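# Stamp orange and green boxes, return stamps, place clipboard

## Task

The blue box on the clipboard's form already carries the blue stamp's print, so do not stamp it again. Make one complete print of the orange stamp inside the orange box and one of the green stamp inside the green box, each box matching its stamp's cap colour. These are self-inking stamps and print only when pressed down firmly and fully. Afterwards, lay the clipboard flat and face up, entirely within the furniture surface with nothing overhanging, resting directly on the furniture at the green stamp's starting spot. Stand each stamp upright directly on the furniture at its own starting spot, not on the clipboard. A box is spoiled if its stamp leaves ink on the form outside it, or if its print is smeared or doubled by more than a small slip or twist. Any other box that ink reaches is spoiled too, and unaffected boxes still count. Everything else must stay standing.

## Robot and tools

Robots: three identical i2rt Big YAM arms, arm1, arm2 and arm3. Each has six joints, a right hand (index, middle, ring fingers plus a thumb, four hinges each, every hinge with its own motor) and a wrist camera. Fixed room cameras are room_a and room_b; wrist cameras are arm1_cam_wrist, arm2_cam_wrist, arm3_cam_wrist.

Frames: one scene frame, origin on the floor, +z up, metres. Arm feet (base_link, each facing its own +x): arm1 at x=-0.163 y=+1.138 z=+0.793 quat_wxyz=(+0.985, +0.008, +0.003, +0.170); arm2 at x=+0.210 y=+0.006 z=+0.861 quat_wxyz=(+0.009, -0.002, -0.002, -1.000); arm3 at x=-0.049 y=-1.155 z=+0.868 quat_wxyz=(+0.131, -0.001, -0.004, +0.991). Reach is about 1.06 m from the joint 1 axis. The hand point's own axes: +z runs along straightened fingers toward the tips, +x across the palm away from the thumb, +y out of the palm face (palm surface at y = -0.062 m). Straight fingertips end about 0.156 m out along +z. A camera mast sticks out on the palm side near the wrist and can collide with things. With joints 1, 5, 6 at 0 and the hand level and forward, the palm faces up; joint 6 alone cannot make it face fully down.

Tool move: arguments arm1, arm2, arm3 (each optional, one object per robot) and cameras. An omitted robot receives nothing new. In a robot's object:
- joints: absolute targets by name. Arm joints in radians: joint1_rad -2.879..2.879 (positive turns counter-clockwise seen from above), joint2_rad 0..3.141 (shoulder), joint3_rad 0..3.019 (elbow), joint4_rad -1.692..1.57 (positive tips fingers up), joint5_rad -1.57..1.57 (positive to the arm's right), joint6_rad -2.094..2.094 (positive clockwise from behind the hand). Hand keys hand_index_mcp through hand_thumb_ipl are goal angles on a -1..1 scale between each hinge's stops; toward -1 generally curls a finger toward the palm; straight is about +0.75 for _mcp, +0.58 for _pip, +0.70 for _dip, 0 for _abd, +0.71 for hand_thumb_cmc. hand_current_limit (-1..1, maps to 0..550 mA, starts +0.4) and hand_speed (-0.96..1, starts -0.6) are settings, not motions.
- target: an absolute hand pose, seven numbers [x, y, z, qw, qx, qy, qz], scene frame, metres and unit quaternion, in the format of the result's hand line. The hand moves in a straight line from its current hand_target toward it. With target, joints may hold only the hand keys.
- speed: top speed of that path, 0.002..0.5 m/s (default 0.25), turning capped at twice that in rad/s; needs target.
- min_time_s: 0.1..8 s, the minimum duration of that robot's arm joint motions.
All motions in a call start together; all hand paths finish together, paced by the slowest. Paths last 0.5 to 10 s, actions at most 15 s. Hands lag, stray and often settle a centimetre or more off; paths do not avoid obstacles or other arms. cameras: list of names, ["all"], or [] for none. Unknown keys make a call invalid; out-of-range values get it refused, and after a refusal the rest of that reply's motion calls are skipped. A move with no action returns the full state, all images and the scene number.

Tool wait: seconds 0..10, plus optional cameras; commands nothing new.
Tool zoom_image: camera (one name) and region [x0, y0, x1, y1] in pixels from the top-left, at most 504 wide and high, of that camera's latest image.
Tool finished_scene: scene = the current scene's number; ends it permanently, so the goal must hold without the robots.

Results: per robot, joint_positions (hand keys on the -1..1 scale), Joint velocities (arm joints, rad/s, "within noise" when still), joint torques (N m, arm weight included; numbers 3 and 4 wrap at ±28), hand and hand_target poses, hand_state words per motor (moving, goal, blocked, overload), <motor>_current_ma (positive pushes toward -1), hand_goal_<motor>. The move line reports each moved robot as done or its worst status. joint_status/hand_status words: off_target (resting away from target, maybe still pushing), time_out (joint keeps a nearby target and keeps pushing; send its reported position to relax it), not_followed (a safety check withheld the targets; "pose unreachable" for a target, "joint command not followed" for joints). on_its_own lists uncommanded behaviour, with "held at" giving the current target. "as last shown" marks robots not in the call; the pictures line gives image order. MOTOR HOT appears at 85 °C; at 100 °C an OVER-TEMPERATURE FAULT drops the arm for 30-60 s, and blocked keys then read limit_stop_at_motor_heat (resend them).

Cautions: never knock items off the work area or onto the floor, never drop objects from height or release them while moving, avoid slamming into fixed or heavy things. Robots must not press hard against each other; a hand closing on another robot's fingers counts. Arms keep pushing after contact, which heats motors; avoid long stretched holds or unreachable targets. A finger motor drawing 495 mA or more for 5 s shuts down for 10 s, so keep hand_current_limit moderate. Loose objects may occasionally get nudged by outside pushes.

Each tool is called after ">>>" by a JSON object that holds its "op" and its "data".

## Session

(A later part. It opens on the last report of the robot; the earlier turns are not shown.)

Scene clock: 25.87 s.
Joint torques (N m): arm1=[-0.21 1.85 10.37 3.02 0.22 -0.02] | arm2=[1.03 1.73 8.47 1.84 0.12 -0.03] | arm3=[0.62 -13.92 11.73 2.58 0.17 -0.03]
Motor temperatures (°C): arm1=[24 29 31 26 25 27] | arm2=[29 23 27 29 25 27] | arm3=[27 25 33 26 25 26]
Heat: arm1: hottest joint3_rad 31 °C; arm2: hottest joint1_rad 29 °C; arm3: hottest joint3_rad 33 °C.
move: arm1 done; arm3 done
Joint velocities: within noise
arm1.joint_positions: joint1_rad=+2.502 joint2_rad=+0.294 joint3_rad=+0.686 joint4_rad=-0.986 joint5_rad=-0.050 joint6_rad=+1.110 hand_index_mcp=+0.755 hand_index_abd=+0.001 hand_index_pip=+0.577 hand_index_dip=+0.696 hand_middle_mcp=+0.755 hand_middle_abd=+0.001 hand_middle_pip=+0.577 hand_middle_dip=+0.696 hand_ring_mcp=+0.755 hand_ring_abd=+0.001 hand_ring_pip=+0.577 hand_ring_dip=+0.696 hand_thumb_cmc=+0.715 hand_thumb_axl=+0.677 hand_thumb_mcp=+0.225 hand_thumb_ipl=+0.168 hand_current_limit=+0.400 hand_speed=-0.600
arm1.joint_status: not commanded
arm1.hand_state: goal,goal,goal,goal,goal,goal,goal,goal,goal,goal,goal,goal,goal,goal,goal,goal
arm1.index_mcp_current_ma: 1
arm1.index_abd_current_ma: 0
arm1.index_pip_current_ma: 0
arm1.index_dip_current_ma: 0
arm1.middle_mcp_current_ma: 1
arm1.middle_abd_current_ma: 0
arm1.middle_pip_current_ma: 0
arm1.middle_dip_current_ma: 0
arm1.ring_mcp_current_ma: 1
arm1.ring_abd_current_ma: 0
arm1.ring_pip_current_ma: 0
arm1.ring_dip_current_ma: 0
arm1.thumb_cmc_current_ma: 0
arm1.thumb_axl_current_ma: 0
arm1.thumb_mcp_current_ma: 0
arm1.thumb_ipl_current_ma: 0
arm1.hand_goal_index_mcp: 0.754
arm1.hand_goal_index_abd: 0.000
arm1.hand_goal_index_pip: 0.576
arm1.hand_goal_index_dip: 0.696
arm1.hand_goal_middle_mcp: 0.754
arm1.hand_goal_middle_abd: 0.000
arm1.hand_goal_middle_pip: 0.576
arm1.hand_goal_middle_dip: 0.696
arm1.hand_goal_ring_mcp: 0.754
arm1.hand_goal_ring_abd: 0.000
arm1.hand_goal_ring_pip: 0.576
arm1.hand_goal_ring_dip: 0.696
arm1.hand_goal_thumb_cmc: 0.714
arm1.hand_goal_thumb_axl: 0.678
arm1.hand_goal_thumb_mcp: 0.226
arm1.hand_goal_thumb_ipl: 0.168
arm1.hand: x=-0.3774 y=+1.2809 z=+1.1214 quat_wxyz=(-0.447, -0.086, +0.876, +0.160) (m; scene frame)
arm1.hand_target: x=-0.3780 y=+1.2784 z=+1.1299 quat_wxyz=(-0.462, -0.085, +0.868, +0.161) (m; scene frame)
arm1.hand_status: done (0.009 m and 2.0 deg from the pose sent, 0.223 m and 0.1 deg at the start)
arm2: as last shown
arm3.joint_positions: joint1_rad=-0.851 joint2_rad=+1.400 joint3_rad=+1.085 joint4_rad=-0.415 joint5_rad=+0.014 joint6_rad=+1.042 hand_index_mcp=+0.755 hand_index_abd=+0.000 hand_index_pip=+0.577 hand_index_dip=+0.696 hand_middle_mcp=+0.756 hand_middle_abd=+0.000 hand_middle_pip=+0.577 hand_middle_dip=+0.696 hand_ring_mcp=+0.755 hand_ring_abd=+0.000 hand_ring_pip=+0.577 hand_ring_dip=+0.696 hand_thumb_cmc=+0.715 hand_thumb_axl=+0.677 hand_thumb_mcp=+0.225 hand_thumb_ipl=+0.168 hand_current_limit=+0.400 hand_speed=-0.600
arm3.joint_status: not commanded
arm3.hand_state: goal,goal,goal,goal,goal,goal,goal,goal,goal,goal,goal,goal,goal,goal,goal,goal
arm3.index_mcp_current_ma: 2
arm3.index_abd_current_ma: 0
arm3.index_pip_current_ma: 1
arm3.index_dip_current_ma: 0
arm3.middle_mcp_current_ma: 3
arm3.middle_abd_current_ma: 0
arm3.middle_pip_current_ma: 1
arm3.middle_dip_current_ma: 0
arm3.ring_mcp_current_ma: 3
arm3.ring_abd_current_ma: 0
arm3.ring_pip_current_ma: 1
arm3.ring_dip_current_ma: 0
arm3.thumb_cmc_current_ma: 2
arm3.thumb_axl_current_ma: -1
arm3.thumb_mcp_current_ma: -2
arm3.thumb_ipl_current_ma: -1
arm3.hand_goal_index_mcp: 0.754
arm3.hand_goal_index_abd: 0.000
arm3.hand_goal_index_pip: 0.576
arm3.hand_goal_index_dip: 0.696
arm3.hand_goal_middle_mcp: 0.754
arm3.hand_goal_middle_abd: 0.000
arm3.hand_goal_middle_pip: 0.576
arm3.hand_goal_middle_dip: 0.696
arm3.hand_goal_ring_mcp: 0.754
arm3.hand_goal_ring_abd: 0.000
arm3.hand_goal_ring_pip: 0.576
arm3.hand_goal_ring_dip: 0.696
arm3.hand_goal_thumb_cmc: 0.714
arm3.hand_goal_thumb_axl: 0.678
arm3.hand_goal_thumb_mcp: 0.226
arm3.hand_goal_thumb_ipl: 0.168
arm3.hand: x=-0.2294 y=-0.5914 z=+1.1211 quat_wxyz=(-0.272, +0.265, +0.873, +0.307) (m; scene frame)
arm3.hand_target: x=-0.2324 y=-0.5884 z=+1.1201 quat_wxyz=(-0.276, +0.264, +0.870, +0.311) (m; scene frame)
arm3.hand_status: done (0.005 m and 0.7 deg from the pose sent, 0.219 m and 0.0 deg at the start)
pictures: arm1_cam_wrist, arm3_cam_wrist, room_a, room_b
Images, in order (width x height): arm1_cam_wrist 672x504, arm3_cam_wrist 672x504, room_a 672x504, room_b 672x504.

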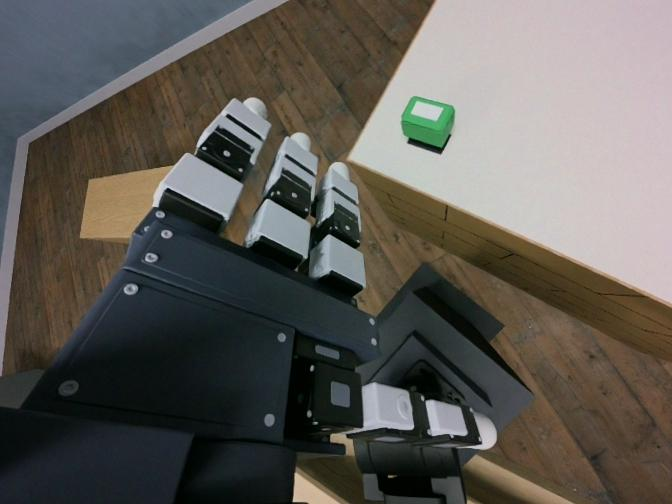

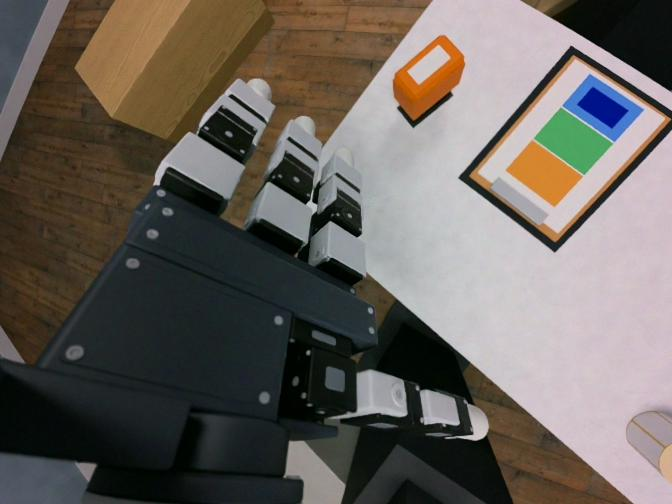

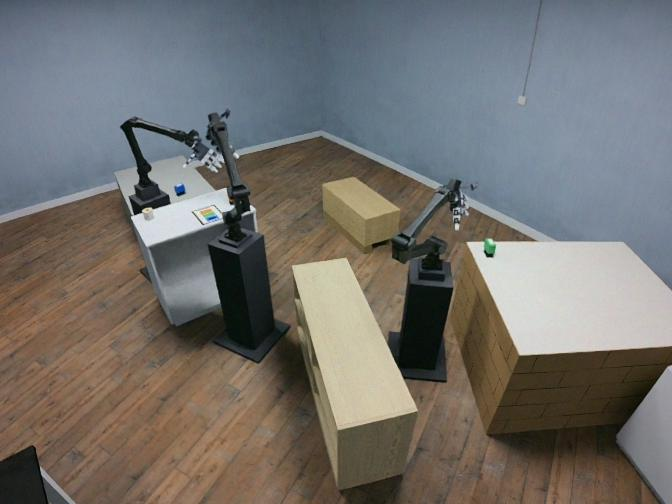

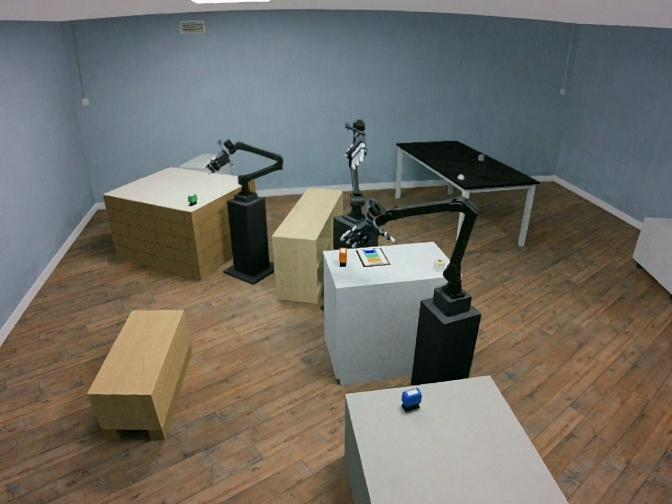

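>>> {"op": "move", "data": {"arm3": {"joints": {"joint1_rad": -0.45, "joint2_rad": 1.35, "joint3_rad": 1.68, "joint4_rad": -1.0}, "min_time_s": 3}, "arm2": {"joints": {"joint1_rad": 0.703, "joint2_rad": 1.4, "joint3_rad": 1.7, "joint4_rad": -1.4, "joint5_rad": 0.0, "joint6_rad": -0.134, "hand_middle_mcp": -0.89, "hand_middle_pip": -0.3, "hand_index_abd": 0.1, "hand_ring_abd": -0.1}, "min_time_s": 3.5}, "cameras": ["arm2_cam_wrist", "arm3_cam_wrist"]}}

Scene clock: 39.07 s.
Joint torques (N m): arm1=[-0.26 1.96 10.4 3.02 0.22 -0.02] | arm2=[-1.03 -10.11 12.96 0.83 -0.03 -0.12] | arm3=[0.56 -13.86 16.23 1.21 0.14 -0.04]
Motor temperatures (°C): arm1=[24 29 31 26 25 27] | arm2=[29 23 28 29 25 27] | arm3=[27 25 34 26 25 26]
Heat: arm1: hottest joint3_rad 31 °C; arm2: hottest joint1_rad 29 °C; arm3: hottest joint3_rad 34 °C.
move: arm2 done; arm3 done
Joint velocities: within noise
arm1: as last shown
arm2.joint_positions: joint1_rad=+0.716 joint2_rad=+1.398 joint3_rad=+1.645 joint4_rad=-1.397 joint5_rad=+0.002 joint6_rad=-0.121 hand_index_mcp=+0.756 hand_index_abd=+0.100 hand_index_pip=+0.577 hand_index_dip=+0.696 hand_middle_mcp=-0.883 hand_middle_abd=+0.000 hand_middle_pip=-0.299 hand_middle_dip=+0.696 hand_ring_mcp=+0.756 hand_ring_abd=-0.097 hand_ring_pip=+0.577 hand_ring_dip=+0.696 hand_thumb_cmc=+0.717 hand_thumb_axl=+0.677 hand_thumb_mcp=+0.224 hand_thumb_ipl=+0.168 hand_current_limit=+0.400 hand_speed=-0.600
arm2.joint_status: all done
arm2.hand_state: goal,goal,goal,goal,goal,goal,goal,goal,goal,goal,goal,goal,goal,goal,goal,goal
arm2.index_mcp_current_ma: 7
arm2.index_abd_current_ma: 0
arm2.index_pip_current_ma: 2
arm2.index_dip_current_ma: 0
arm2.middle_mcp_current_ma: 27
arm2.middle_abd_current_ma: 1
arm2.middle_pip_current_ma: 4
arm2.middle_dip_current_ma: 0
arm2.ring_mcp_current_ma: 9
arm2.ring_abd_current_ma: 10
arm2.ring_pip_current_ma: 2
arm2.ring_dip_current_ma: 0
arm2.thumb_cmc_current_ma: 11
arm2.thumb_axl_current_ma: -3
arm2.thumb_mcp_current_ma: -10
arm2.thumb_ipl_current_ma: -1
arm2.hand_goal_index_mcp: 0.754
arm2.hand_goal_index_abd: 0.100
arm2.hand_goal_index_pip: 0.576
arm2.hand_goal_index_dip: 0.696
arm2.hand_goal_middle_mcp: -0.890
arm2.hand_goal_middle_abd: 0.000
arm2.hand_goal_middle_pip: -0.300
arm2.hand_goal_middle_dip: 0.696
arm2.hand_goal_ring_mcp: 0.754
arm2.hand_goal_ring_abd: -0.100
arm2.hand_goal_ring_pip: 0.576
arm2.hand_goal_ring_dip: 0.696
arm2.hand_goal_thumb_cmc: 0.714
arm2.hand_goal_thumb_axl: 0.678
arm2.hand_goal_thumb_mcp: 0.226
arm2.hand_goal_thumb_ipl: 0.168
arm2.hand: x=-0.2233 y=-0.3679 z=+1.2826 quat_wxyz=(+0.188, +0.915, -0.342, -0.098) (m; scene frame)
arm2.hand_target: x=-0.2308 y=-0.3663 z=+1.3109 quat_wxyz=(+0.208, +0.910, -0.340, -0.111) (m; scene frame)
arm2.hand_status: not commanded
arm3.joint_positions: joint1_rad=-0.453 joint2_rad=+1.347 joint3_rad=+1.634 joint4_rad=-0.983 joint5_rad=+0.015 joint6_rad=+1.042 hand_index_mcp=+0.755 hand_index_abd=+0.000 hand_index_pip=+0.577 hand_index_dip=+0.696 hand_middle_mcp=+0.756 hand_middle_abd=+0.000 hand_middle_pip=+0.577 hand_middle_dip=+0.696 hand_ring_mcp=+0.756 hand_ring_abd=+0.000 hand_ring_pip=+0.577 hand_ring_dip=+0.696 hand_thumb_cmc=+0.715 hand_thumb_axl=+0.677 hand_thumb_mcp=+0.225 hand_thumb_ipl=+0.168 hand_current_limit=+0.400 hand_speed=-0.600
arm3.joint_status: all done
arm3.hand_state: goal,goal,goal,goal,goal,goal,goal,goal,goal,goal,goal,goal,goal,goal,goal,goal
arm3.index_mcp_current_ma: 2
arm3.index_abd_current_ma: 0
arm3.index_pip_current_ma: 1
arm3.index_dip_current_ma: 0
arm3.middle_mcp_current_ma: 3
arm3.middle_abd_current_ma: 0
arm3.middle_pip_current_ma: 1
arm3.middle_dip_current_ma: 0
arm3.ring_mcp_current_ma: 3
arm3.ring_abd_current_ma: 0
arm3.ring_pip_current_ma: 1
arm3.ring_dip_current_ma: 0
arm3.thumb_cmc_current_ma: 2
arm3.thumb_axl_current_ma: -1
arm3.thumb_mcp_current_ma: -2
arm3.thumb_ipl_current_ma: -1
arm3.hand_goal_index_mcp: 0.754
arm3.hand_goal_index_abd: 0.000
arm3.hand_goal_index_pip: 0.576
arm3.hand_goal_index_dip: 0.696
arm3.hand_goal_middle_mcp: 0.754
arm3.hand_goal_middle_abd: 0.000
arm3.hand_goal_middle_pip: 0.576
arm3.hand_goal_middle_dip: 0.696
arm3.hand_goal_ring_mcp: 0.754
arm3.hand_goal_ring_abd: 0.000
arm3.hand_goal_ring_pip: 0.576
arm3.hand_goal_ring_dip: 0.696
arm3.hand_goal_thumb_cmc: 0.714
arm3.hand_goal_thumb_axl: 0.678
arm3.hand_goal_thumb_mcp: 0.226
arm3.hand_goal_thumb_ipl: 0.168
arm3.hand: x=-0.4257 y=-0.7152 z=+1.3526 quat_wxyz=(-0.339, +0.086, +0.901, +0.256) (m; scene frame)
arm3.hand_target: x=-0.4266 y=-0.7165 z=+1.3735 quat_wxyz=(-0.348, +0.086, +0.896, +0.263) (m; scene frame)
arm3.hand_status: not commanded
pictures: arm2_cam_wrist, arm3_cam_wrist
Images, in order (width x height): arm2_cam_wrist 672x504, arm3_cam_wrist 672x504.

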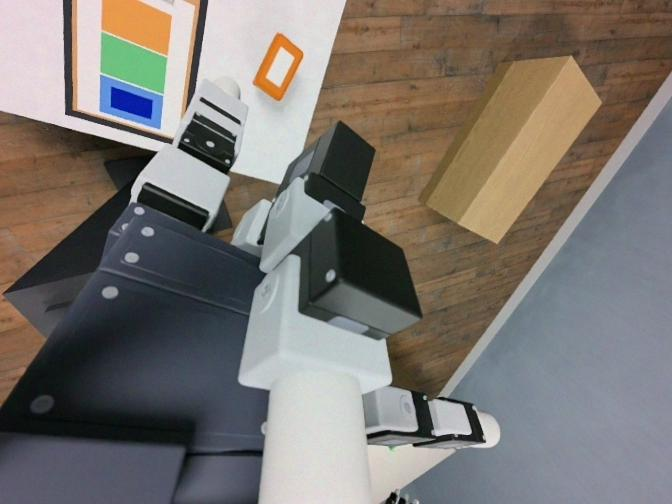

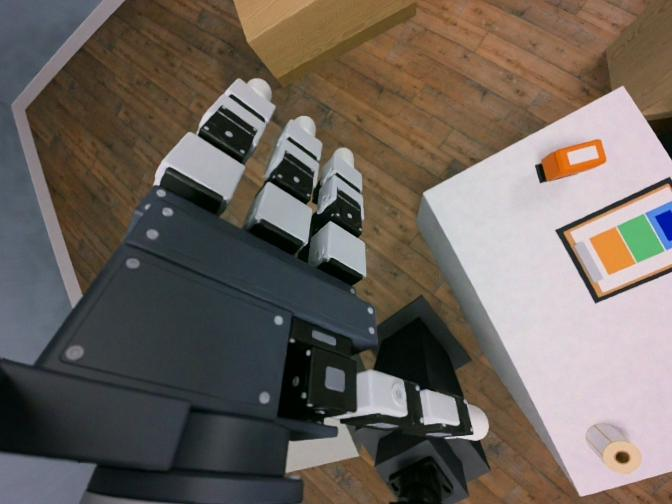

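>>> {"op": "zoom_image", "data": {"camera": "arm2_cam_wrist", "region": [60, 0, 360, 220]}}

>>> {"op": "zoom_image", "data": {"camera": "arm3_cam_wrist", "region": [400, 70, 672, 320]}}

Scaled by 1.680 from the camera's 672x504 image, which has a finer 960x720 frame.

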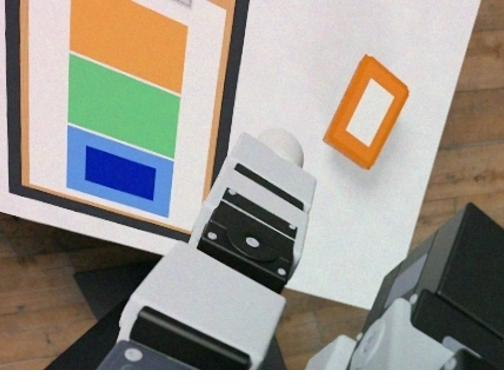

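Scaled by 1.853 from the camera's 672x504 image, which has a finer 960x720 frame.

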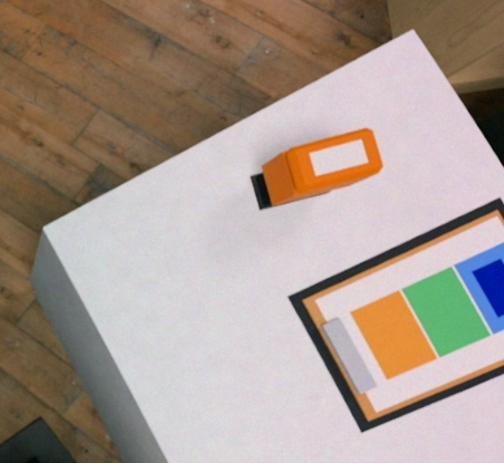

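>>> {"op": "move", "data": {"arm2": {"joints": {"joint1_rad": 0.748, "joint2_rad": 1.94, "joint3_rad": 2.06, "joint4_rad": -1.631, "joint5_rad": 0.0, "joint6_rad": -0.072}, "min_time_s": 3}, "cameras": ["arm2_cam_wrist", "arm3_cam_wrist"]}}

Scene clock: 44.40 s.
Joint torques (N m): arm1=[-0.26 1.79 10.39 2.99 0.22 -0.01] | arm2=[1.26 -16.44 12.25 -0.17 -0.01 0.2] | arm3=[0.62 -13.8 16.24 1.2 0.14 -0.04]
Motor temperatures (°C): arm1=[24 29 31 26 25 27] | arm2=[29 23 29 29 25 27] | arm3=[27 25 34 26 25 26]
Heat: arm1: hottest joint3_rad 31 °C; arm2: hottest joint1_rad 29 °C; arm3: hottest joint3_rad 34 °C.
move: arm2 done
Joint velocities: within noise
arm1, arm3: as last shown
arm2.joint_positions: joint1_rad=+0.733 joint2_rad=+1.930 joint3_rad=+2.008 joint4_rad=-1.621 joint5_rad=+0.002 joint6_rad=-0.084 hand_index_mcp=+0.755 hand_index_abd=+0.100 hand_index_pip=+0.577 hand_index_dip=+0.696 hand_middle_mcp=-0.883 hand_middle_abd=+0.000 hand_middle_pip=-0.299 hand_middle_dip=+0.696 hand_ring_mcp=+0.755 hand_ring_abd=-0.097 hand_ring_pip=+0.577 hand_ring_dip=+0.696 hand_thumb_cmc=+0.716 hand_thumb_axl=+0.677 hand_thumb_mcp=+0.224 hand_thumb_ipl=+0.168 hand_current_limit=+0.400 hand_speed=-0.600
arm2.joint_status: all done
arm2.hand_state: goal,goal,goal,goal,goal,goal,goal,goal,goal,goal,goal,goal,goal,goal,goal,goal
arm2.index_mcp_current_ma: 4
arm2.index_abd_current_ma: 0
arm2.index_pip_current_ma: 2
arm2.index_dip_current_ma: 0
arm2.middle_mcp_current_ma: 27
arm2.middle_abd_current_ma: 1
arm2.middle_pip_current_ma: 4
arm2.middle_dip_current_ma: 0
arm2.ring_mcp_current_ma: 5
arm2.ring_abd_current_ma: 10
arm2.ring_pip_current_ma: 2
arm2.ring_dip_current_ma: 0
arm2.thumb_cmc_current_ma: 8
arm2.thumb_axl_current_ma: -3
arm2.thumb_mcp_current_ma: -11
arm2.thumb_ipl_current_ma: -1
arm2.hand_goal_index_mcp: 0.754
arm2.hand_goal_index_abd: 0.100
arm2.hand_goal_index_pip: 0.576
arm2.hand_goal_index_dip: 0.696
arm2.hand_goal_middle_mcp: -0.890
arm2.hand_goal_middle_abd: 0.000
arm2.hand_goal_middle_pip: -0.300
arm2.hand_goal_middle_dip: 0.696
arm2.hand_goal_ring_mcp: 0.754
arm2.hand_goal_ring_abd: -0.100
arm2.hand_goal_ring_pip: 0.576
arm2.hand_goal_ring_dip: 0.696
arm2.hand_goal_thumb_cmc: 0.714
arm2.hand_goal_thumb_axl: 0.678
arm2.hand_goal_thumb_mcp: 0.226
arm2.hand_goal_thumb_ipl: 0.168
arm2.hand: x=-0.3064 y=-0.4541 z=+1.1104 quat_wxyz=(+0.015, +0.933, -0.360, -0.008) (m; scene frame)
arm2.hand_target: x=-0.3063 y=-0.4679 z=+1.1275 quat_wxyz=(+0.030, +0.933, -0.358, -0.014) (m; scene frame)
arm2.hand_status: not commanded
pictures: arm2_cam_wrist, arm3_cam_wrist
Images, in order (width x height): arm2_cam_wrist 672x504, arm3_cam_wrist 672x504.

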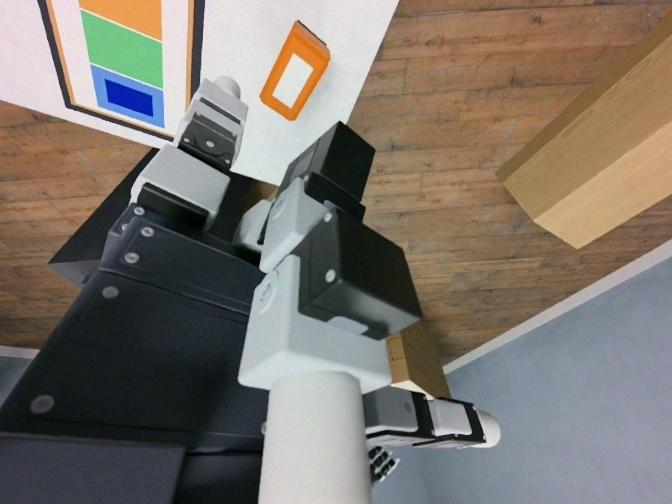

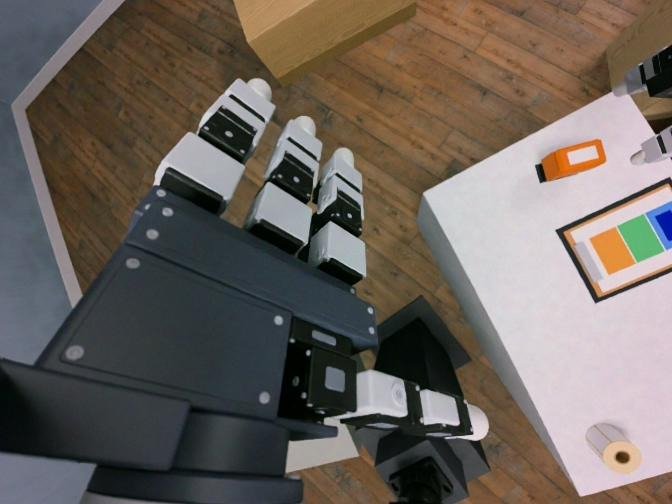

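>>> {"op": "zoom_image", "data": {"camera": "arm2_cam_wrist", "region": [180, 0, 400, 200]}}

>>> {"op": "zoom_image", "data": {"camera": "arm3_cam_wrist", "region": [520, 40, 672, 220]}}

Scaled by 2.291 from the camera's 672x504 image, which has a finer 960x720 frame.

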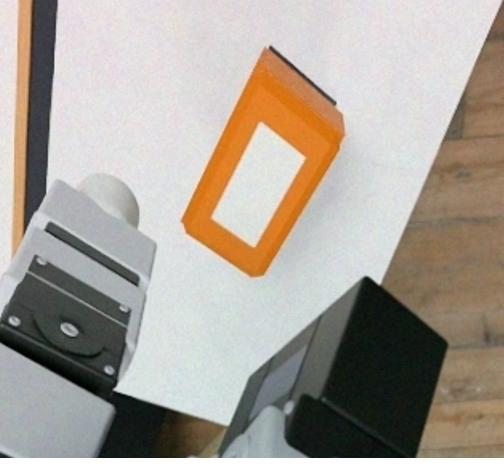

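Scaled by 2.800 from the camera's 672x504 image, which has a finer 960x720 frame.

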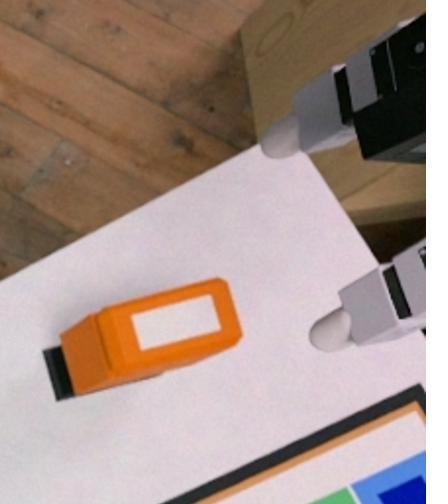

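>>> {"op": "move", "data": {"arm2": {"target": [-0.310, -0.497, 1.075, 0.0, 0.9426, -0.3338, 0.0], "speed": 0.1}, "cameras": ["arm2_cam_wrist", "arm3_cam_wrist"]}}

>>> {"op": "zoom_image", "data": {"camera": "arm2_cam_wrist", "region": [180, 0, 400, 200]}}

>>> {"op": "zoom_image", "data": {"camera": "arm3_cam_wrist", "region": [520, 40, 672, 220]}}

Scene clock: 47.43 s.
Joint torques (N m): arm1=[-0.26 1.79 10.39 3.02 0.22 -0.01] | arm2=[1.03 -17.67 12.07 -0.34 0.02 -0.08] | arm3=[0.56 -13.86 16.21 1.21 0.14 -0.03]
Motor temperatures (°C): arm1=[24 29 31 26 25 27] | arm2=[29 24 29 29 25 27] | arm3=[27 25 35 26 25 26]
Heat: arm1: hottest joint3_rad 31 °C; arm2: hottest joint1_rad 29 °C; arm3: hottest joint3_rad 35 °C.
move: arm2 off_target
Joint velocities: within noise
arm1, arm3: as last shown
arm2.joint_positions: joint1_rad=+0.757 joint2_rad=+2.043 joint3_rad=+2.058 joint4_rad=-1.625 joint5_rad=+0.002 joint6_rad=-0.089 hand_index_mcp=+0.754 hand_index_abd=+0.100 hand_index_pip=+0.577 hand_index_dip=+0.696 hand_middle_mcp=-0.883 hand_middle_abd=+0.000 hand_middle_pip=-0.299 hand_middle_dip=+0.696 hand_ring_mcp=+0.754 hand_ring_abd=-0.097 hand_ring_pip=+0.577 hand_ring_dip=+0.696 hand_thumb_cmc=+0.716 hand_thumb_axl=+0.677 hand_thumb_mcp=+0.223 hand_thumb_ipl=+0.168 hand_current_limit=+0.400 hand_speed=-0.600
arm2.joint_status: not commanded
arm2.hand_state: goal,goal,goal,goal,goal,goal,goal,goal,goal,goal,goal,goal,goal,goal,goal,goal
arm2.index_mcp_current_ma: 1
arm2.index_abd_current_ma: 0
arm2.index_pip_current_ma: 2
arm2.index_dip_current_ma: 0
arm2.middle_mcp_current_ma: 27
arm2.middle_abd_current_ma: 1
arm2.middle_pip_current_ma: 4
arm2.middle_dip_current_ma: 0
arm2.ring_mcp_current_ma: 1
arm2.ring_abd_current_ma: 10
arm2.ring_pip_current_ma: 2
arm2.ring_dip_current_ma: 0
arm2.thumb_cmc_current_ma: 5
arm2.thumb_axl_current_ma: -3
arm2.thumb_mcp_current_ma: -11
arm2.thumb_ipl_current_ma: -1
arm2.hand_goal_index_mcp: 0.754
arm2.hand_goal_index_abd: 0.100
arm2.hand_goal_index_pip: 0.576
arm2.hand_goal_index_dip: 0.696
arm2.hand_goal_middle_mcp: -0.890
arm2.hand_goal_middle_abd: 0.000
arm2.hand_goal_middle_pip: -0.300
arm2.hand_goal_middle_dip: 0.696
arm2.hand_goal_ring_mcp: 0.754
arm2.hand_goal_ring_abd: -0.100
arm2.hand_goal_ring_pip: 0.576
arm2.hand_goal_ring_dip: 0.696
arm2.hand_goal_thumb_cmc: 0.714
arm2.hand_goal_thumb_axl: 0.678
arm2.hand_goal_thumb_mcp: 0.226
arm2.hand_goal_thumb_ipl: 0.168
arm2.hand: x=-0.3096 y=-0.4816 z=+1.0565 quat_wxyz=(-0.015, +0.938, -0.346, +0.006) (m; scene frame)
arm2.hand_target: x=-0.3092 y=-0.4963 z=+1.0750 quat_wxyz=(+0.000, +0.943, -0.334, +0.000) (m; scene frame)
arm2.hand_status: off_target (0.024 m and 2.4 deg from the pose sent, 0.056 m and 3.7 deg at the start)
pictures: arm2_cam_wrist, arm3_cam_wrist
Images, in order (width x height): arm2_cam_wrist 672x504, arm3_cam_wrist 672x504.

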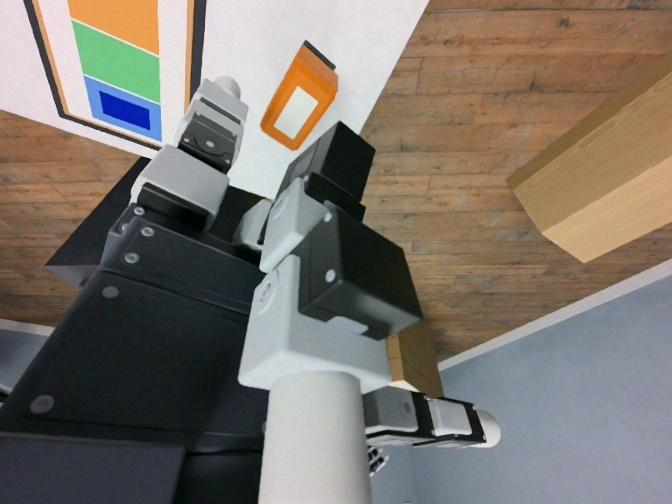

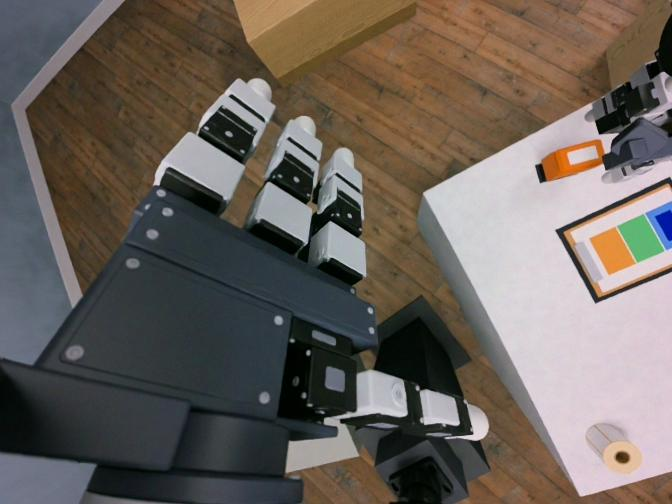

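Scaled by 2.291 from the camera's 672x504 image, which has a finer 960x720 frame.

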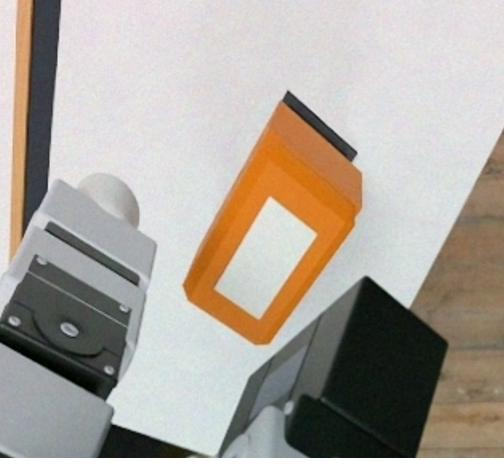

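Scaled by 2.800 from the camera's 672x504 image, which has a finer 960x720 frame.

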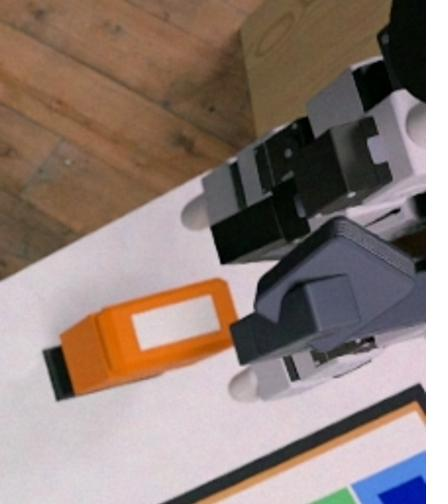

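>>> {"op": "move", "data": {"arm2": {"target": [-0.312, -0.509, 1.032, 0.0155, 0.9455, -0.3256, -0.0079], "speed": 0.06}, "cameras": ["arm2_cam_wrist", "arm3_cam_wrist"]}}

>>> {"op": "zoom_image", "data": {"camera": "arm2_cam_wrist", "region": [180, 20, 400, 220]}}

>>> {"op": "zoom_image", "data": {"camera": "arm3_cam_wrist", "region": [520, 40, 672, 220]}}

Scene clock: 49.97 s.
Joint torques (N m): arm1=[-0.26 1.85 10.36 3.02 0.22 -0.01] | arm2=[1.26 -17.32 7.91 0.69 0.06 -0.1] | arm3=[0.56 -13.86 16.23 1.21 0.14 -0.04]
Motor temperatures (°C): arm1=[24 29 31 26 25 27] | arm2=[29 24 29 29 25 27] | arm3=[27 26 35 26 25 26]
Heat: arm1: hottest joint3_rad 31 °C; arm2: hottest joint1_rad 29 °C; arm3: hottest joint3_rad 35 °C.
move: arm2 off_target
Joint velocities: within noise
arm1, arm3: as last shown
arm2.joint_positions: joint1_rad=+0.764 joint2_rad=+2.043 joint3_rad=+2.001 joint4_rad=-1.498 joint5_rad=+0.002 joint6_rad=-0.098 hand_index_mcp=+0.754 hand_index_abd=+0.100 hand_index_pip=+0.577 hand_index_dip=+0.696 hand_middle_mcp=-0.883 hand_middle_abd=+0.000 hand_middle_pip=-0.299 hand_middle_dip=+0.696 hand_ring_mcp=+0.754 hand_ring_abd=-0.097 hand_ring_pip=+0.577 hand_ring_dip=+0.696 hand_thumb_cmc=+0.716 hand_thumb_axl=+0.677 hand_thumb_mcp=+0.223 hand_thumb_ipl=+0.168 hand_current_limit=+0.400 hand_speed=-0.600
arm2.joint_status: not commanded
arm2.hand_state: goal,goal,goal,goal,goal,goal,goal,goal,goal,goal,goal,goal,goal,goal,goal,goal
arm2.index_mcp_current_ma: 1
arm2.index_abd_current_ma: 0
arm2.index_pip_current_ma: 2
arm2.index_dip_current_ma: 0
arm2.middle_mcp_current_ma: 27
arm2.middle_abd_current_ma: 1
arm2.middle_pip_current_ma: 4
arm2.middle_dip_current_ma: 0
arm2.ring_mcp_current_ma: 1
arm2.ring_abd_current_ma: 10
arm2.ring_pip_current_ma: 2
arm2.ring_dip_current_ma: 0
arm2.thumb_cmc_current_ma: 5
arm2.thumb_axl_current_ma: -3
arm2.thumb_mcp_current_ma: -11
arm2.thumb_ipl_current_ma: -1
arm2.hand_goal_index_mcp: 0.754
arm2.hand_goal_index_abd: 0.100
arm2.hand_goal_index_pip: 0.576
arm2.hand_goal_index_dip: 0.696
arm2.hand_goal_middle_mcp: -0.890
arm2.hand_goal_middle_abd: 0.000
arm2.hand_goal_middle_pip: -0.300
arm2.hand_goal_middle_dip: 0.696
arm2.hand_goal_ring_mcp: 0.754
arm2.hand_goal_ring_abd: -0.100
arm2.hand_goal_ring_pip: 0.576
arm2.hand_goal_ring_dip: 0.696
arm2.hand_goal_thumb_cmc: 0.714
arm2.hand_goal_thumb_axl: 0.678
arm2.hand_goal_thumb_mcp: 0.226
arm2.hand_goal_thumb_ipl: 0.168
arm2.hand: x=-0.3179 y=-0.4979 z=+1.0409 quat_wxyz=(+0.016, +0.941, -0.338, -0.009) (m; scene frame)
arm2.hand_target: x=-0.3117 y=-0.5088 z=+1.0321 quat_wxyz=(+0.015, +0.945, -0.326, -0.008) (m; scene frame)
arm2.hand_status: off_target (0.015 m and 1.6 deg from the pose sent, 0.037 m and 4.6 deg at the start)
pictures: arm2_cam_wrist, arm3_cam_wrist
Images, in order (width x height): arm2_cam_wrist 672x504, arm3_cam_wrist 672x504.

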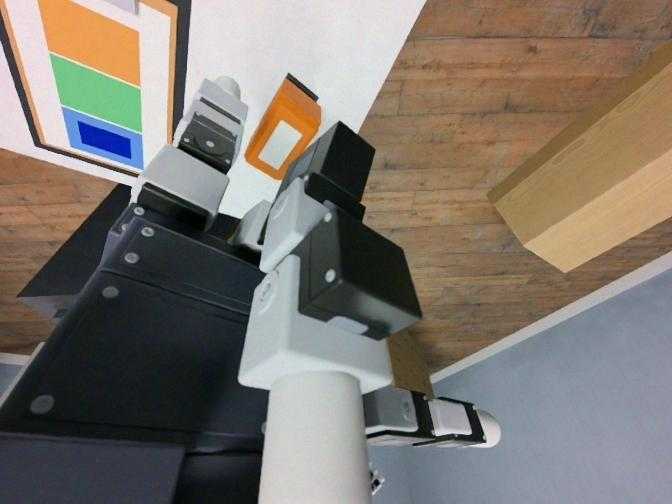

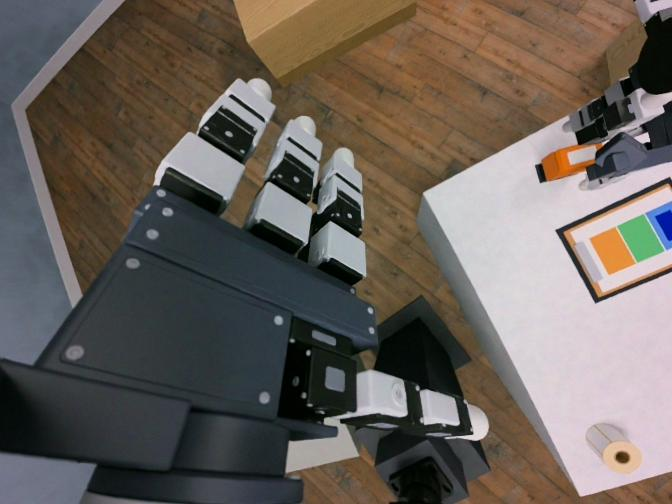

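Scaled by 2.291 from the camera's 672x504 image, which has a finer 960x720 frame.

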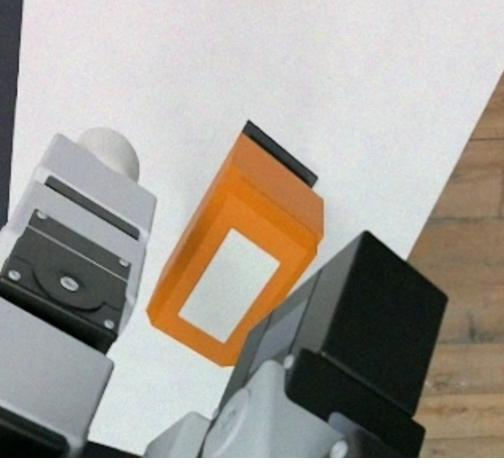

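Scaled by 2.800 from the camera's 672x504 image, which has a finer 960x720 frame.

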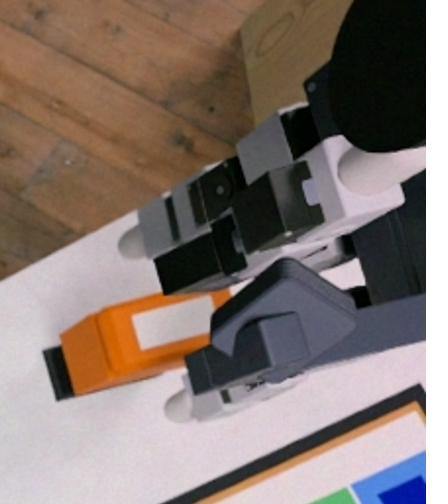

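>>> {"op": "move", "data": {"arm2": {"target": [-0.306, -0.503, 1.004, 0.0155, 0.9455, -0.3256, -0.0079], "speed": 0.06}, "cameras": ["arm2_cam_wrist", "arm3_cam_wrist"]}}

>>> {"op": "zoom_image", "data": {"camera": "arm2_cam_wrist", "region": [180, 20, 400, 220]}}

>>> {"op": "zoom_image", "data": {"camera": "arm3_cam_wrist", "region": [520, 40, 672, 220]}}

Scene clock: 51.57 s.
Joint torques (N m): arm1=[-0.26 1.73 10.36 3.02 0.22 -0.01] | arm2=[1.2 -18.67 7.86 0.65 0.06 -0.08] | arm3=[0.56 -13.86 16.23 1.21 0.15 -0.04]
Motor temperatures (°C): arm1=[24 28 31 26 25 27] | arm2=[29 24 29 29 25 27] | arm3=[27 26 35 26 25 26]
Heat: arm1: hottest joint3_rad 31 °C; arm2: hottest joint1_rad 29 °C; arm3: hottest joint3_rad 35 °C.
move: arm2 off_target
Joint velocities: within noise
arm1, arm3: as last shown
arm2.joint_positions: joint1_rad=+0.764 joint2_rad=+2.043 joint3_rad=+1.899 joint4_rad=-1.413 joint5_rad=+0.002 joint6_rad=-0.098 hand_index_mcp=+0.754 hand_index_abd=+0.100 hand_index_pip=+0.577 hand_index_dip=+0.696 hand_middle_mcp=-0.883 hand_middle_abd=+0.000 hand_middle_pip=-0.299 hand_middle_dip=+0.696 hand_ring_mcp=+0.754 hand_ring_abd=-0.097 hand_ring_pip=+0.577 hand_ring_dip=+0.696 hand_thumb_cmc=+0.716 hand_thumb_axl=+0.677 hand_thumb_mcp=+0.223 hand_thumb_ipl=+0.168 hand_current_limit=+0.400 hand_speed=-0.600
arm2.joint_status: not commanded
arm2.hand_state: goal,goal,goal,goal,goal,goal,goal,goal,goal,goal,goal,goal,goal,goal,goal,goal
arm2.index_mcp_current_ma: 1
arm2.index_abd_current_ma: 0
arm2.index_pip_current_ma: 2
arm2.index_dip_current_ma: 0
arm2.middle_mcp_current_ma: 27
arm2.middle_abd_current_ma: 1
arm2.middle_pip_current_ma: 4
arm2.middle_dip_current_ma: 0
arm2.ring_mcp_current_ma: 1
arm2.ring_abd_current_ma: 10
arm2.ring_pip_current_ma: 2
arm2.ring_dip_current_ma: 0
arm2.thumb_cmc_current_ma: 5
arm2.thumb_axl_current_ma: -3
arm2.thumb_mcp_current_ma: -11
arm2.thumb_ipl_current_ma: -1
arm2.hand_goal_index_mcp: 0.754
arm2.hand_goal_index_abd: 0.100
arm2.hand_goal_index_pip: 0.576
arm2.hand_goal_index_dip: 0.696
arm2.hand_goal_middle_mcp: -0.890
arm2.hand_goal_middle_abd: 0.000
arm2.hand_goal_middle_pip: -0.300
arm2.hand_goal_middle_dip: 0.696
arm2.hand_goal_ring_mcp: 0.754
arm2.hand_goal_ring_abd: -0.100
arm2.hand_goal_ring_pip: 0.576
arm2.hand_goal_ring_dip: 0.696
arm2.hand_goal_thumb_cmc: 0.714
arm2.hand_goal_thumb_axl: 0.678
arm2.hand_goal_thumb_mcp: 0.226
arm2.hand_goal_thumb_ipl: 0.168
arm2.hand: x=-0.3125 y=-0.4925 z=+1.0004 quat_wxyz=(+0.008, +0.941, -0.338, -0.005) (m; scene frame)
arm2.hand_target: x=-0.3059 y=-0.5030 z=+1.0042 quat_wxyz=(+0.016, +0.945, -0.326, -0.008) (m; scene frame)
arm2.hand_status: off_target (0.013 m and 1.8 deg from the pose sent, 0.039 m and 1.6 deg at the start)
pictures: arm2_cam_wrist, arm3_cam_wrist
Images, in order (width x height): arm2_cam_wrist 672x504, arm3_cam_wrist 672x504.

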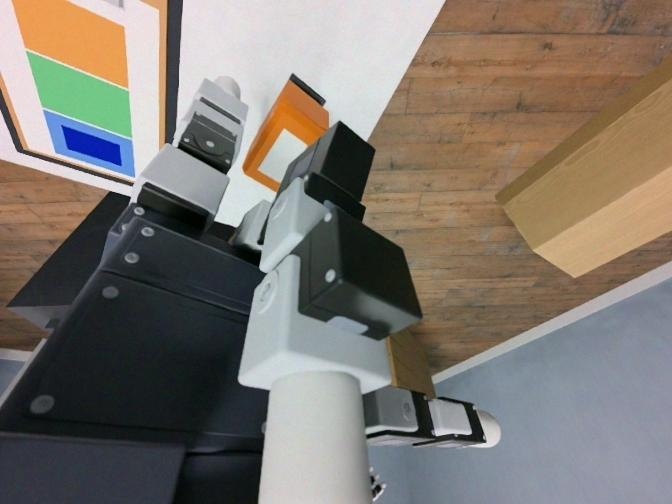

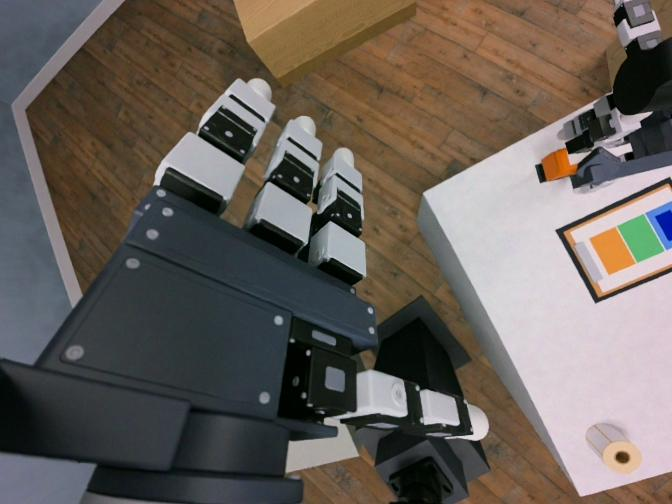

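Scaled by 2.291 from the camera's 672x504 image, which has a finer 960x720 frame.

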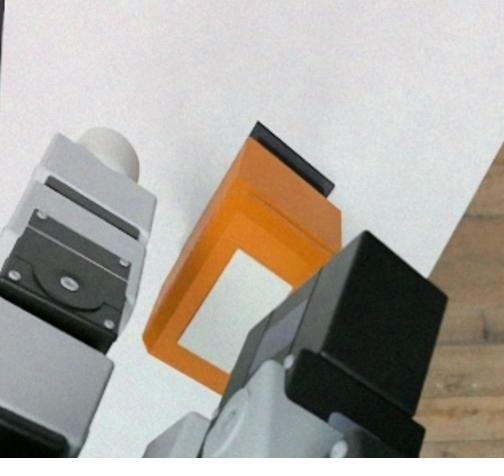

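Scaled by 2.800 from the camera's 672x504 image, which has a finer 960x720 frame.

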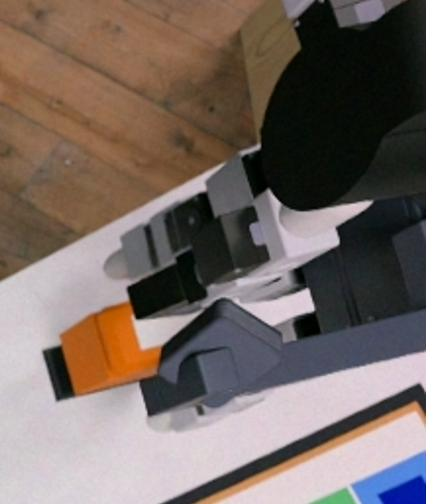

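>>> {"op": "move", "data": {"arm2": {"target": [-0.306, -0.503, 1.036, 0.0155, 0.9455, -0.3256, -0.0079], "speed": 0.06}, "cameras": ["arm2_cam_wrist", "arm3_cam_wrist"]}}

>>> {"op": "zoom_image", "data": {"camera": "arm2_cam_wrist", "region": [180, 20, 400, 220]}}

>>> {"op": "zoom_image", "data": {"camera": "arm3_cam_wrist", "region": [520, 40, 672, 220]}}

Scene clock: 53.03 s.
Joint torques (N m): arm1=[-0.21 1.85 10.4 3.03 0.22 -0.02] | arm2=[1.2 -19.37 12.01 -0.31 0.06 -0.07] | arm3=[0.56 -13.86 16.23 1.21 0.14 -0.04]
Motor temperatures (°C): arm1=[24 28 31 26 25 27] | arm2=[29 24 30 29 25 27] | arm3=[27 26 35 26 25 26]
Heat: arm1: hottest joint3_rad 31 °C; arm2: hottest joint3_rad 30 °C; arm3: hottest joint3_rad 35 °C.
move: arm2 off_target
Joint velocities: within noise
arm1, arm3: as last shown
arm2.joint_positions: joint1_rad=+0.764 joint2_rad=+2.040 joint3_rad=+1.906 joint4_rad=-1.465 joint5_rad=+0.002 joint6_rad=-0.098 hand_index_mcp=+0.754 hand_index_abd=+0.100 hand_index_pip=+0.577 hand_index_dip=+0.696 hand_middle_mcp=-0.883 hand_middle_abd=+0.000 hand_middle_pip=-0.299 hand_middle_dip=+0.696 hand_ring_mcp=+0.754 hand_ring_abd=-0.097 hand_ring_pip=+0.577 hand_ring_dip=+0.696 hand_thumb_cmc=+0.716 hand_thumb_axl=+0.677 hand_thumb_mcp=+0.223 hand_thumb_ipl=+0.168 hand_current_limit=+0.400 hand_speed=-0.600
arm2.joint_status: not commanded
arm2.hand_state: goal,goal,goal,goal,goal,goal,goal,goal,goal,goal,goal,goal,goal,goal,goal,goal
arm2.index_mcp_current_ma: 1
arm2.index_abd_current_ma: 0
arm2.index_pip_current_ma: 2
arm2.index_dip_current_ma: 0
arm2.middle_mcp_current_ma: 27
arm2.middle_abd_current_ma: 1
arm2.middle_pip_current_ma: 4
arm2.middle_dip_current_ma: 0
arm2.ring_mcp_current_ma: 1
arm2.ring_abd_current_ma: 10
arm2.ring_pip_current_ma: 2
arm2.ring_dip_current_ma: 0
arm2.thumb_cmc_current_ma: 5
arm2.thumb_axl_current_ma: -3
arm2.thumb_mcp_current_ma: -11
arm2.thumb_ipl_current_ma: -1
arm2.hand_goal_index_mcp: 0.754
arm2.hand_goal_index_abd: 0.100
arm2.hand_goal_index_pip: 0.576
arm2.hand_goal_index_dip: 0.696
arm2.hand_goal_middle_mcp: -0.890
arm2.hand_goal_middle_abd: 0.000
arm2.hand_goal_middle_pip: -0.300
arm2.hand_goal_middle_dip: 0.696
arm2.hand_goal_ring_mcp: 0.754
arm2.hand_goal_ring_abd: -0.100
arm2.hand_goal_ring_pip: 0.576
arm2.hand_goal_ring_dip: 0.696
arm2.hand_goal_thumb_cmc: 0.714
arm2.hand_goal_thumb_axl: 0.678
arm2.hand_goal_thumb_mcp: 0.226
arm2.hand_goal_thumb_ipl: 0.168
arm2.hand: x=-0.3051 y=-0.4851 z=+1.0016 quat_wxyz=(-0.010, +0.941, -0.338, +0.004) (m; scene frame)
arm2.hand_target: x=-0.3048 y=-0.5019 z=+1.0360 quat_wxyz=(+0.016, +0.945, -0.326, -0.008) (m; scene frame)
arm2.hand_status: off_target (0.039 m and 3.6 deg from the pose sent, 0.038 m and 1.8 deg at the start)
pictures: arm2_cam_wrist, arm3_cam_wrist
Images, in order (width x height): arm2_cam_wrist 672x504, arm3_cam_wrist 672x504.

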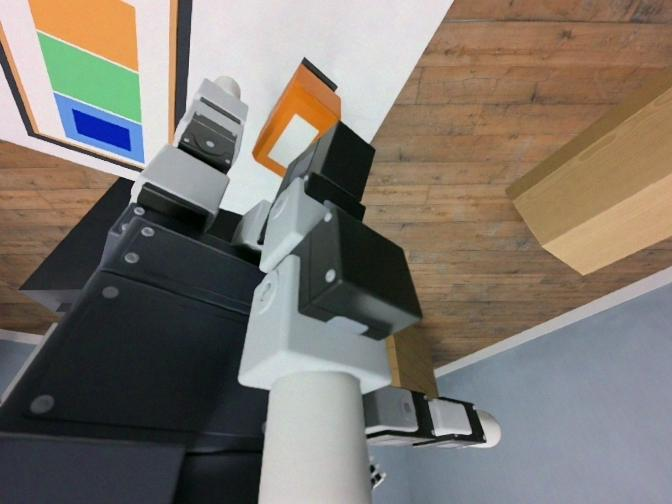

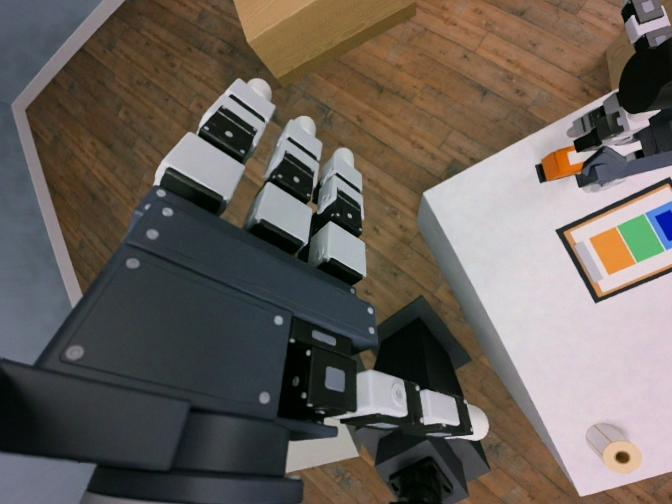

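Scaled by 2.291 from the camera's 672x504 image, which has a finer 960x720 frame.

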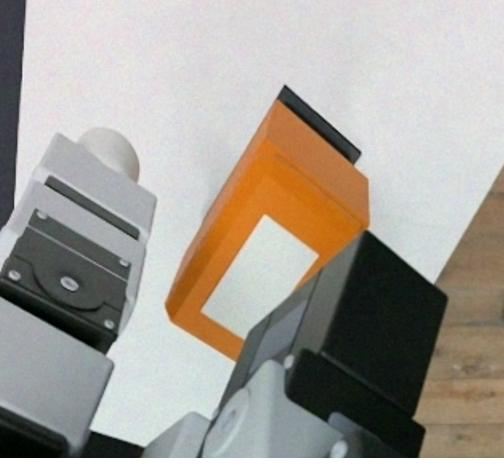

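Scaled by 2.800 from the camera's 672x504 image, which has a finer 960x720 frame.

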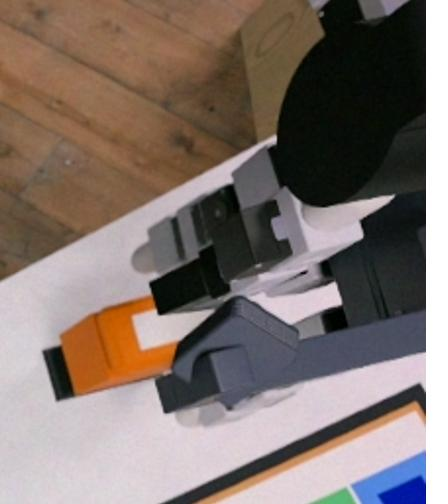

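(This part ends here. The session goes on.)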